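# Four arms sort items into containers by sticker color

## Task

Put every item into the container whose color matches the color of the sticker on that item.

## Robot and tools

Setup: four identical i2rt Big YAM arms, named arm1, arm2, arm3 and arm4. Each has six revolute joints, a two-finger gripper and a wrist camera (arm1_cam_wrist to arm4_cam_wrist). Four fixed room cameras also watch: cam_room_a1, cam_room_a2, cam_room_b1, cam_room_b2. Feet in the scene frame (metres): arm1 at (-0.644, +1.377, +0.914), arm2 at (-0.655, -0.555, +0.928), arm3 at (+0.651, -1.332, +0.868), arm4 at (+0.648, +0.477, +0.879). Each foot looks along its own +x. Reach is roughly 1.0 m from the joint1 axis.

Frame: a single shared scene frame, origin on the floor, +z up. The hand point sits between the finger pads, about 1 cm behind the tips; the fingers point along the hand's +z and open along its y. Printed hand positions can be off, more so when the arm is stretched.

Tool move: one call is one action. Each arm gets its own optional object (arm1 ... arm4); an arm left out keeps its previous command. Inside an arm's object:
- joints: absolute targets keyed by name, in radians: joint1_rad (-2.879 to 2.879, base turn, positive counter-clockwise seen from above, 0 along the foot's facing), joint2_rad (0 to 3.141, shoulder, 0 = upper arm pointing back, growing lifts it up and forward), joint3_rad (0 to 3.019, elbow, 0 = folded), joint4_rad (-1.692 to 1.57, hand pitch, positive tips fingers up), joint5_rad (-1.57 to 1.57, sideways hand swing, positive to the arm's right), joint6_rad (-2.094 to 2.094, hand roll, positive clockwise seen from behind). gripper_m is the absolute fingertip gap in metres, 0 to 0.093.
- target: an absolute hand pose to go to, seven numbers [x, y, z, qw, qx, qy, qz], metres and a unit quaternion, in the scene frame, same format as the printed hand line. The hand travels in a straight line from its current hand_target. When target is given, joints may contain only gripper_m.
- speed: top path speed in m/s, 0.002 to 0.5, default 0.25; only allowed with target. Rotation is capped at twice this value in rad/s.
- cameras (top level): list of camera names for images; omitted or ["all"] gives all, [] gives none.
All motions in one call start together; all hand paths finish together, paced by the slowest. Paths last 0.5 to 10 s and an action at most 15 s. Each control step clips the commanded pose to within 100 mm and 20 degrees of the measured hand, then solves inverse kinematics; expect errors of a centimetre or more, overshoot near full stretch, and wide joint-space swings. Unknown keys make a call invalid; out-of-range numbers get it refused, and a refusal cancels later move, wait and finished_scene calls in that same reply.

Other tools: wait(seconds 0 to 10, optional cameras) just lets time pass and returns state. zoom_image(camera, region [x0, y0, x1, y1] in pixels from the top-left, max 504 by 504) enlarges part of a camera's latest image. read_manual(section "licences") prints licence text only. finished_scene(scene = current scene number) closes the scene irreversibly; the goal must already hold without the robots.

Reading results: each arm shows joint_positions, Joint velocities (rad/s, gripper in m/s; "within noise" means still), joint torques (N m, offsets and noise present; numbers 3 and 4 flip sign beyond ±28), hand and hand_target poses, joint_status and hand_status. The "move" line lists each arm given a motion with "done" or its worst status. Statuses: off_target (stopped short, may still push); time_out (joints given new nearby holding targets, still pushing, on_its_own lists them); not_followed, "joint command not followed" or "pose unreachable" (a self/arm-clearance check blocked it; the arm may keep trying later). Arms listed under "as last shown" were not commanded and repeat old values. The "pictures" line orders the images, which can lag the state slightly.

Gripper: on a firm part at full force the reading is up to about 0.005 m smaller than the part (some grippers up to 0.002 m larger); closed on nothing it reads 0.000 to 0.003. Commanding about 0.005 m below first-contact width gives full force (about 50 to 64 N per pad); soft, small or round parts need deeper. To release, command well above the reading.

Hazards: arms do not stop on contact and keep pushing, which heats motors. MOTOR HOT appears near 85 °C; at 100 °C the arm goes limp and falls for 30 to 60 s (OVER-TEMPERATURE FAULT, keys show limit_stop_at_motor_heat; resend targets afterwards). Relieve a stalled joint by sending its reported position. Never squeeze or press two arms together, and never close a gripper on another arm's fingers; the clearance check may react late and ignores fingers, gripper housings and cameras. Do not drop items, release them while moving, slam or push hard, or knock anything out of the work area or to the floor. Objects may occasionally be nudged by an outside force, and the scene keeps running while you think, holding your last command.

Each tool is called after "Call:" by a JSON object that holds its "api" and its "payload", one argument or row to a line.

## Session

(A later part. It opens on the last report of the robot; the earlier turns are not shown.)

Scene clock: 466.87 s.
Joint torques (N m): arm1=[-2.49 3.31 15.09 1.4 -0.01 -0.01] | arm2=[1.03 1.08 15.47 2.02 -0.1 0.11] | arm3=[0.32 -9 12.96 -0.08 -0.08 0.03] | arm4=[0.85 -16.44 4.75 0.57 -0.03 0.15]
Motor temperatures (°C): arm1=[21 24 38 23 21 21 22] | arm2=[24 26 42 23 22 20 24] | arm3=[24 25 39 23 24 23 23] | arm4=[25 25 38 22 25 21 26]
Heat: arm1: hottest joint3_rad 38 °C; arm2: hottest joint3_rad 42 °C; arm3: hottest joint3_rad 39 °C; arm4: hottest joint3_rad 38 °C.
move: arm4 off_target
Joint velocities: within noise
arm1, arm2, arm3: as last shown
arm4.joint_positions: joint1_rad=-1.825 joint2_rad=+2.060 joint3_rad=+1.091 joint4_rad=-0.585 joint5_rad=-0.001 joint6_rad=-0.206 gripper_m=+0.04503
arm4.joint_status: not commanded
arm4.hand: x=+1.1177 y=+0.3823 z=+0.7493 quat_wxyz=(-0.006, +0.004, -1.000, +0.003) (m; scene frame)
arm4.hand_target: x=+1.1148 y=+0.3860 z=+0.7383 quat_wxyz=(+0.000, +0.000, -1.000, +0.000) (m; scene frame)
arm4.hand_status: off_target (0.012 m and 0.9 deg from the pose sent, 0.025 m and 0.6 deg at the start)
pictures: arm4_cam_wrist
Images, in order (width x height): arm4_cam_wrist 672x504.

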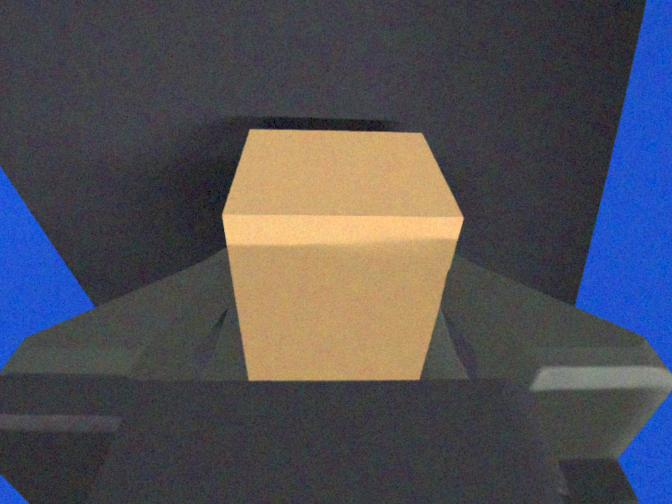

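Call:
{"api": "move", "payload": {
  "arm4": {"target":[1.115,0.386,0.724,0,0,1,0],"speed":0.05},
  "cameras": ["arm4_cam_wrist"]
}}

Call:
{"api": "move", "payload": {
  "arm4": {"joints":{"gripper_m":0.06}},
  "cameras": ["arm4_cam_wrist"]
}}

Call:
{"api": "move", "payload": {
  "arm4": {"target":[1.11,0.386,0.96,0,0,1,0],"joints":{"gripper_m":0.093}}
}}

Scene clock: 471.20 s.
Joint torques (N m): arm1=[-3.6 3.96 15.15 1.52 -0.05 -0.03] | arm2=[1.08 1.03 15.43 1.99 -0.09 0.11] | arm3=[0.38 -8.94 12.96 -0.05 -0.08 0.03] | arm4=[1.44 -16.15 4.7 0.4 -0.03 0.15]
Motor temperatures (°C): arm1=[21 24 38 23 21 21 22] | arm2=[24 26 42 23 22 20 24] | arm3=[24 25 39 23 24 23 23] | arm4=[25 25 37 22 25 21 26]
Heat: arm1: hottest joint3_rad 38 °C; arm2: hottest joint3_rad 42 °C; arm3: hottest joint3_rad 39 °C; arm4: hottest joint3_rad 37 °C.
move: arm4 off_target
Joint velocities: within noise
arm1, arm3: as last shown
arm2.joint_positions: joint1_rad=+2.116 joint2_rad=+0.541 joint3_rad=+1.146 joint4_rad=-0.886 joint5_rad=-0.006 joint6_rad=-0.005 gripper_m=+0.08992
arm2.joint_status: not commanded
arm2.hand: x=-0.4336 y=-0.3828 z=+1.4620 quat_wxyz=(-0.570, +0.263, -0.753, -0.197) (m; scene frame)
arm2.hand_target: x=-0.4389 y=-0.3854 z=+1.4859 quat_wxyz=(-0.580, +0.260, -0.744, -0.204) (m; scene frame)
arm2.hand_status: not commanded
arm4.joint_positions: joint1_rad=-1.825 joint2_rad=+2.089 joint3_rad=+1.091 joint4_rad=-0.557 joint5_rad=-0.001 joint6_rad=-0.206 gripper_m=+0.04503
arm4.joint_status: not commanded
arm4.hand: x=+1.1169 y=+0.3824 z=+0.7363 quat_wxyz=(-0.005, +0.004, -1.000, +0.003) (m; scene frame)
arm4.hand_target: x=+1.1148 y=+0.3860 z=+0.7244 quat_wxyz=(+0.000, +0.000, -1.000, +0.000) (m; scene frame)
arm4.hand_status: off_target (0.013 m and 0.8 deg from the pose sent, 0.026 m and 0.9 deg at the start)
pictures: arm4_cam_wrist
Images, in order (width x height): arm4_cam_wrist 672x504.

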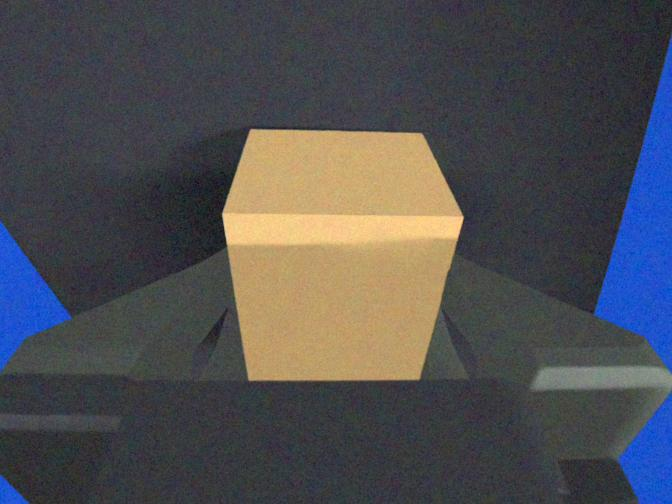

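Scene clock: 471.67 s.
Joint torques (N m): arm1=[-3.14 3.78 14.89 1.47 -0.09 -0.03] | arm2=[1.14 1.03 15.45 2.02 -0.09 0.11] | arm3=[0.5 -9.11 12.98 -0.06 -0.09 0.02] | arm4=[1.03 -16.67 4.74 0.46 -0.03 0.21]
Motor temperatures (°C): arm1=[21 24 38 23 21 21 22] | arm2=[24 26 42 23 22 20 24] | arm3=[24 25 39 23 24 23 23] | arm4=[25 25 37 22 25 21 26]
Heat: arm1: hottest joint3_rad 38 °C; arm2: hottest joint3_rad 42 °C; arm3: hottest joint3_rad 39 °C; arm4: hottest joint3_rad 37 °C.
move: arm4 done
Joint velocities: within noise
arm1, arm2, arm3: as last shown
arm4.joint_positions: joint1_rad=-1.825 joint2_rad=+2.089 joint3_rad=+1.091 joint4_rad=-0.556 joint5_rad=-0.001 joint6_rad=-0.206 gripper_m=+0.05991
arm4.joint_status: all done
arm4.hand: x=+1.1171 y=+0.3824 z=+0.7362 quat_wxyz=(-0.006, +0.004, -1.000, +0.003) (m; scene frame)
arm4.hand_target: x=+1.1148 y=+0.3860 z=+0.7243 quat_wxyz=(+0.000, +0.000, -1.000, +0.000) (m; scene frame)
arm4.hand_status: not commanded
pictures: arm4_cam_wrist
Images, in order (width x height): arm4_cam_wrist 672x504.

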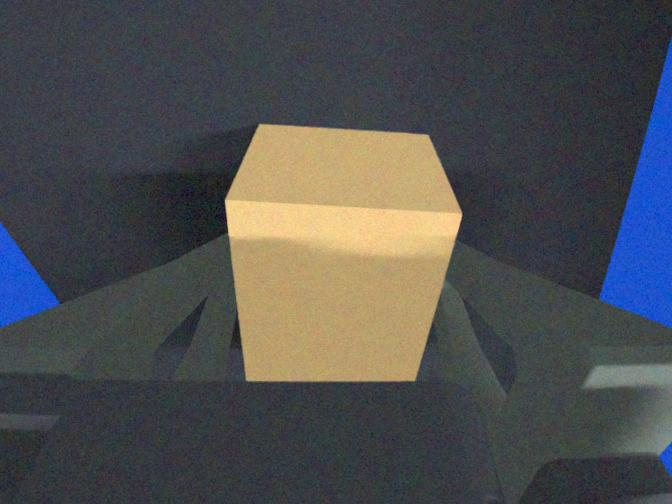

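Scene clock: 473.30 s.
Joint torques (N m): arm1=[-2.08 3.14 15.1 1.48 -0.04 0.03] | arm2=[0.97 1.08 15.45 2.02 -0.09 0.11] | arm3=[0.44 -9 12.96 -0.08 -0.08 0.02] | arm4=[0.67 -15.33 9.57 -0.31 -0.02 0.11]
Motor temperatures (°C): arm1=[21 24 38 23 21 21 22] | arm2=[24 26 42 23 22 20 24] | arm3=[24 25 39 23 24 23 23] | arm4=[25 25 37 22 25 21 26]
Heat: arm1: hottest joint3_rad 38 °C; arm2: hottest joint3_rad 42 °C; arm3: hottest joint3_rad 39 °C; arm4: hottest joint3_rad 37 °C.
move: arm4 off_target
Joint velocities: within noise
arm1, arm2: as last shown
arm3.joint_positions: joint1_rad=+0.135 joint2_rad=+1.204 joint3_rad=+1.442 joint4_rad=-1.698 joint5_rad=+0.004 joint6_rad=-0.008 gripper_m=+0.09396
arm3.joint_status: not commanded
arm3.hand: x=+0.6542 y=-1.6745 z=+1.2262 quat_wxyz=(-0.043, -0.698, -0.713, +0.045) (m; scene frame)
arm3.hand_target: x=+0.6501 y=-1.6792 z=+1.2488 quat_wxyz=(-0.062, -0.704, -0.705, +0.062) (m; scene frame)
arm3.hand_status: not commanded
arm4.joint_positions: joint1_rad=-1.825 joint2_rad=+1.668 joint3_rad=+1.175 joint4_rad=-1.090 joint5_rad=-0.001 joint6_rad=-0.205 gripper_m=+0.09289
arm4.joint_status: all done
arm4.hand: x=+1.0989 y=+0.3870 z=+0.9516 quat_wxyz=(+0.008, +0.004, -1.000, +0.000) (m; scene frame)
arm4.hand_target: x=+1.1097 y=+0.3861 z=+0.9600 quat_wxyz=(+0.000, +0.000, -1.000, +0.000) (m; scene frame)
arm4.hand_status: off_target (0.014 m and 1.0 deg from the pose sent, 0.224 m and 0.8 deg at the start)
pictures: arm1_cam_wrist, arm2_cam_wrist, arm3_cam_wrist, arm4_cam_wrist, cam_room_a1, cam_room_a2, cam_room_b1, cam_room_b2
Images, in order (width x height): arm1_cam_wrist 672x504, arm2_cam_wrist 672x504, arm3_cam_wrist 672x504, arm4_cam_wrist 672x504, cam_room_a1 672x504, cam_room_a2 672x504, cam_room_b1 672x504, cam_room_b2 672x504.

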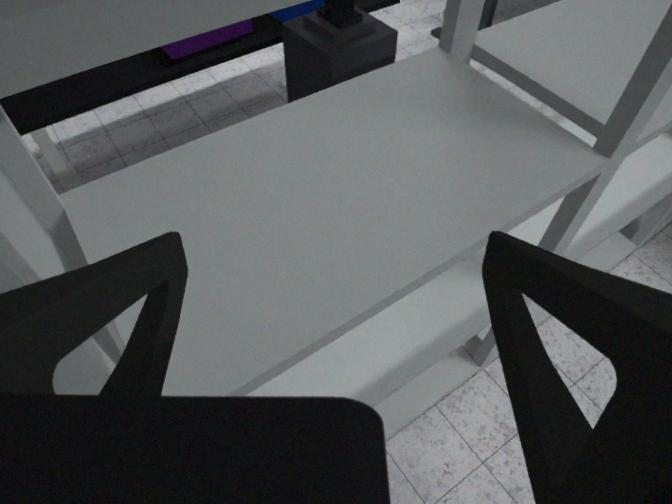

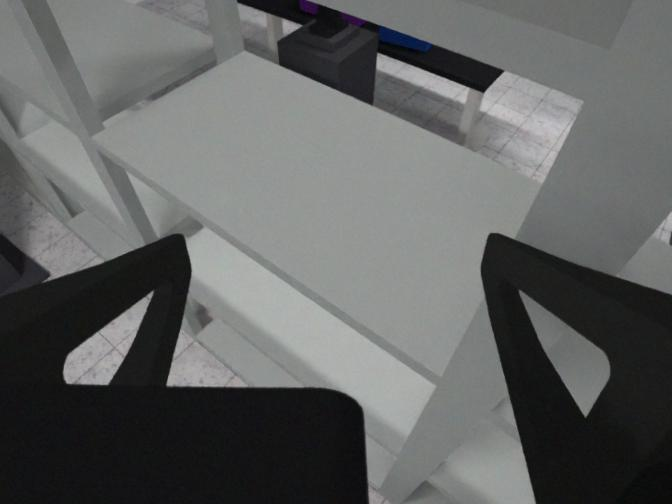

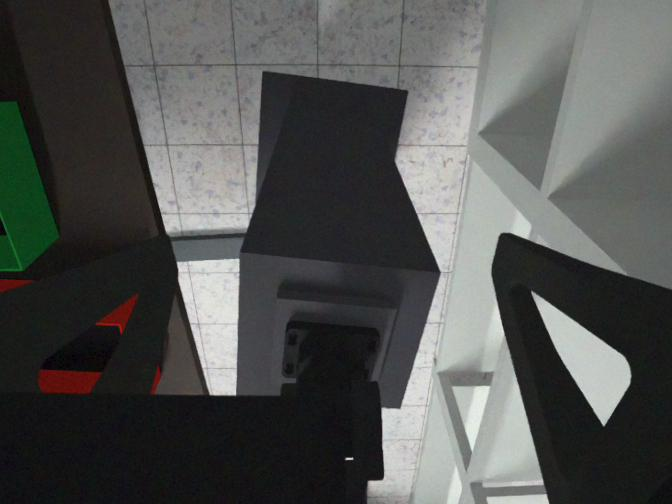

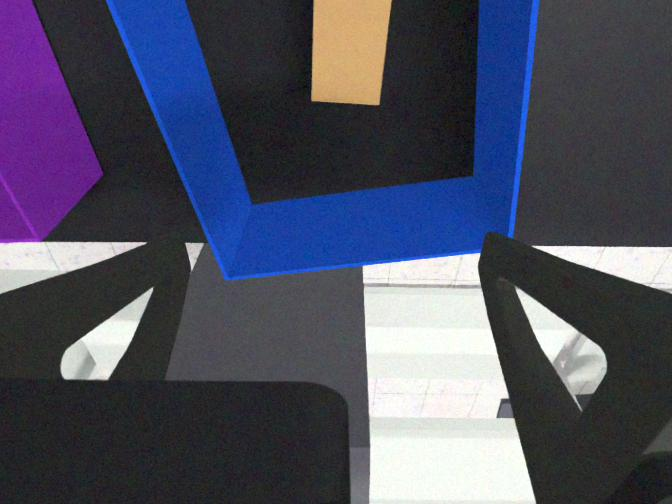

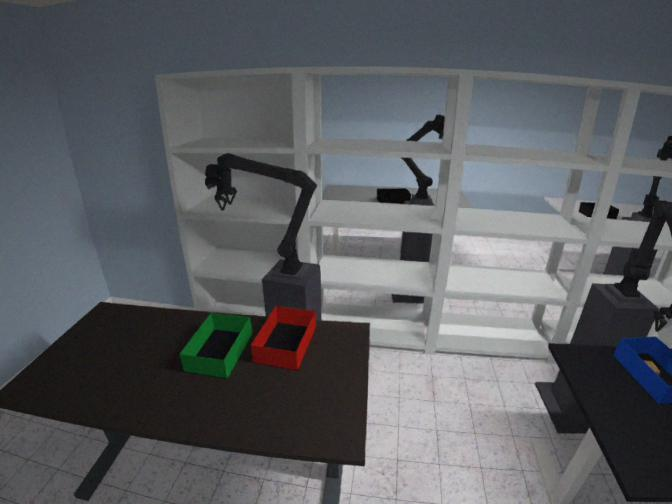

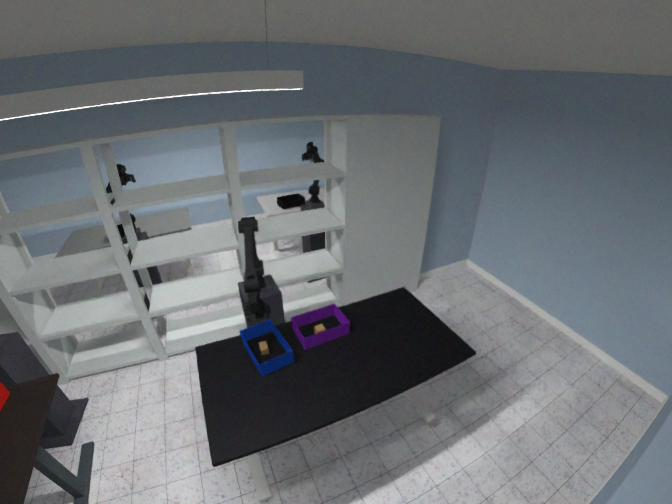

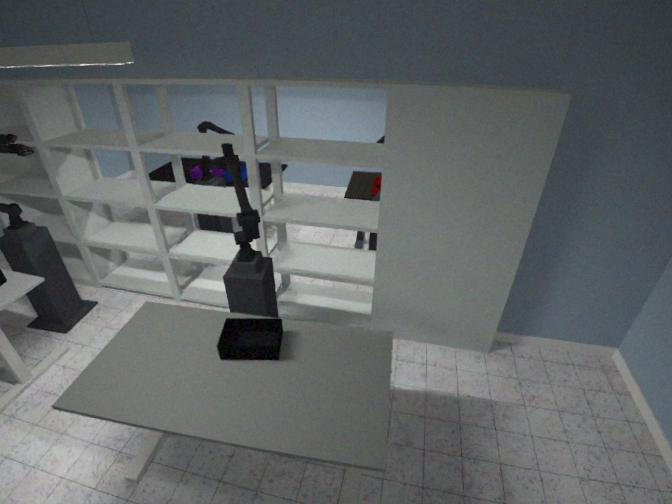

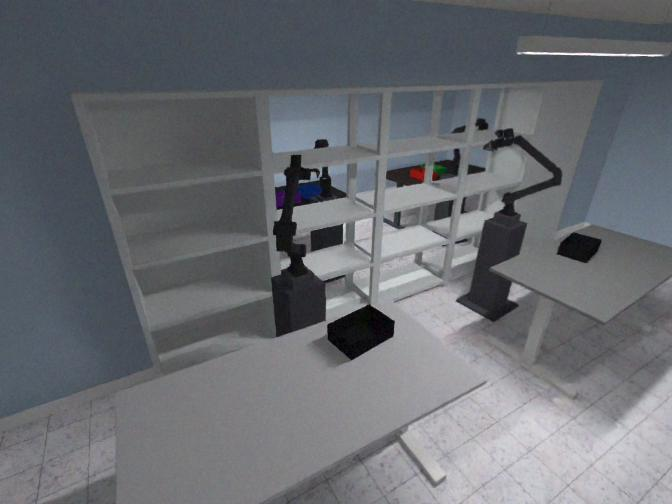

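Call:
{"api": "finished_scene", "payload": {
  "scene": 1
}}

The scene is finished: the task was done.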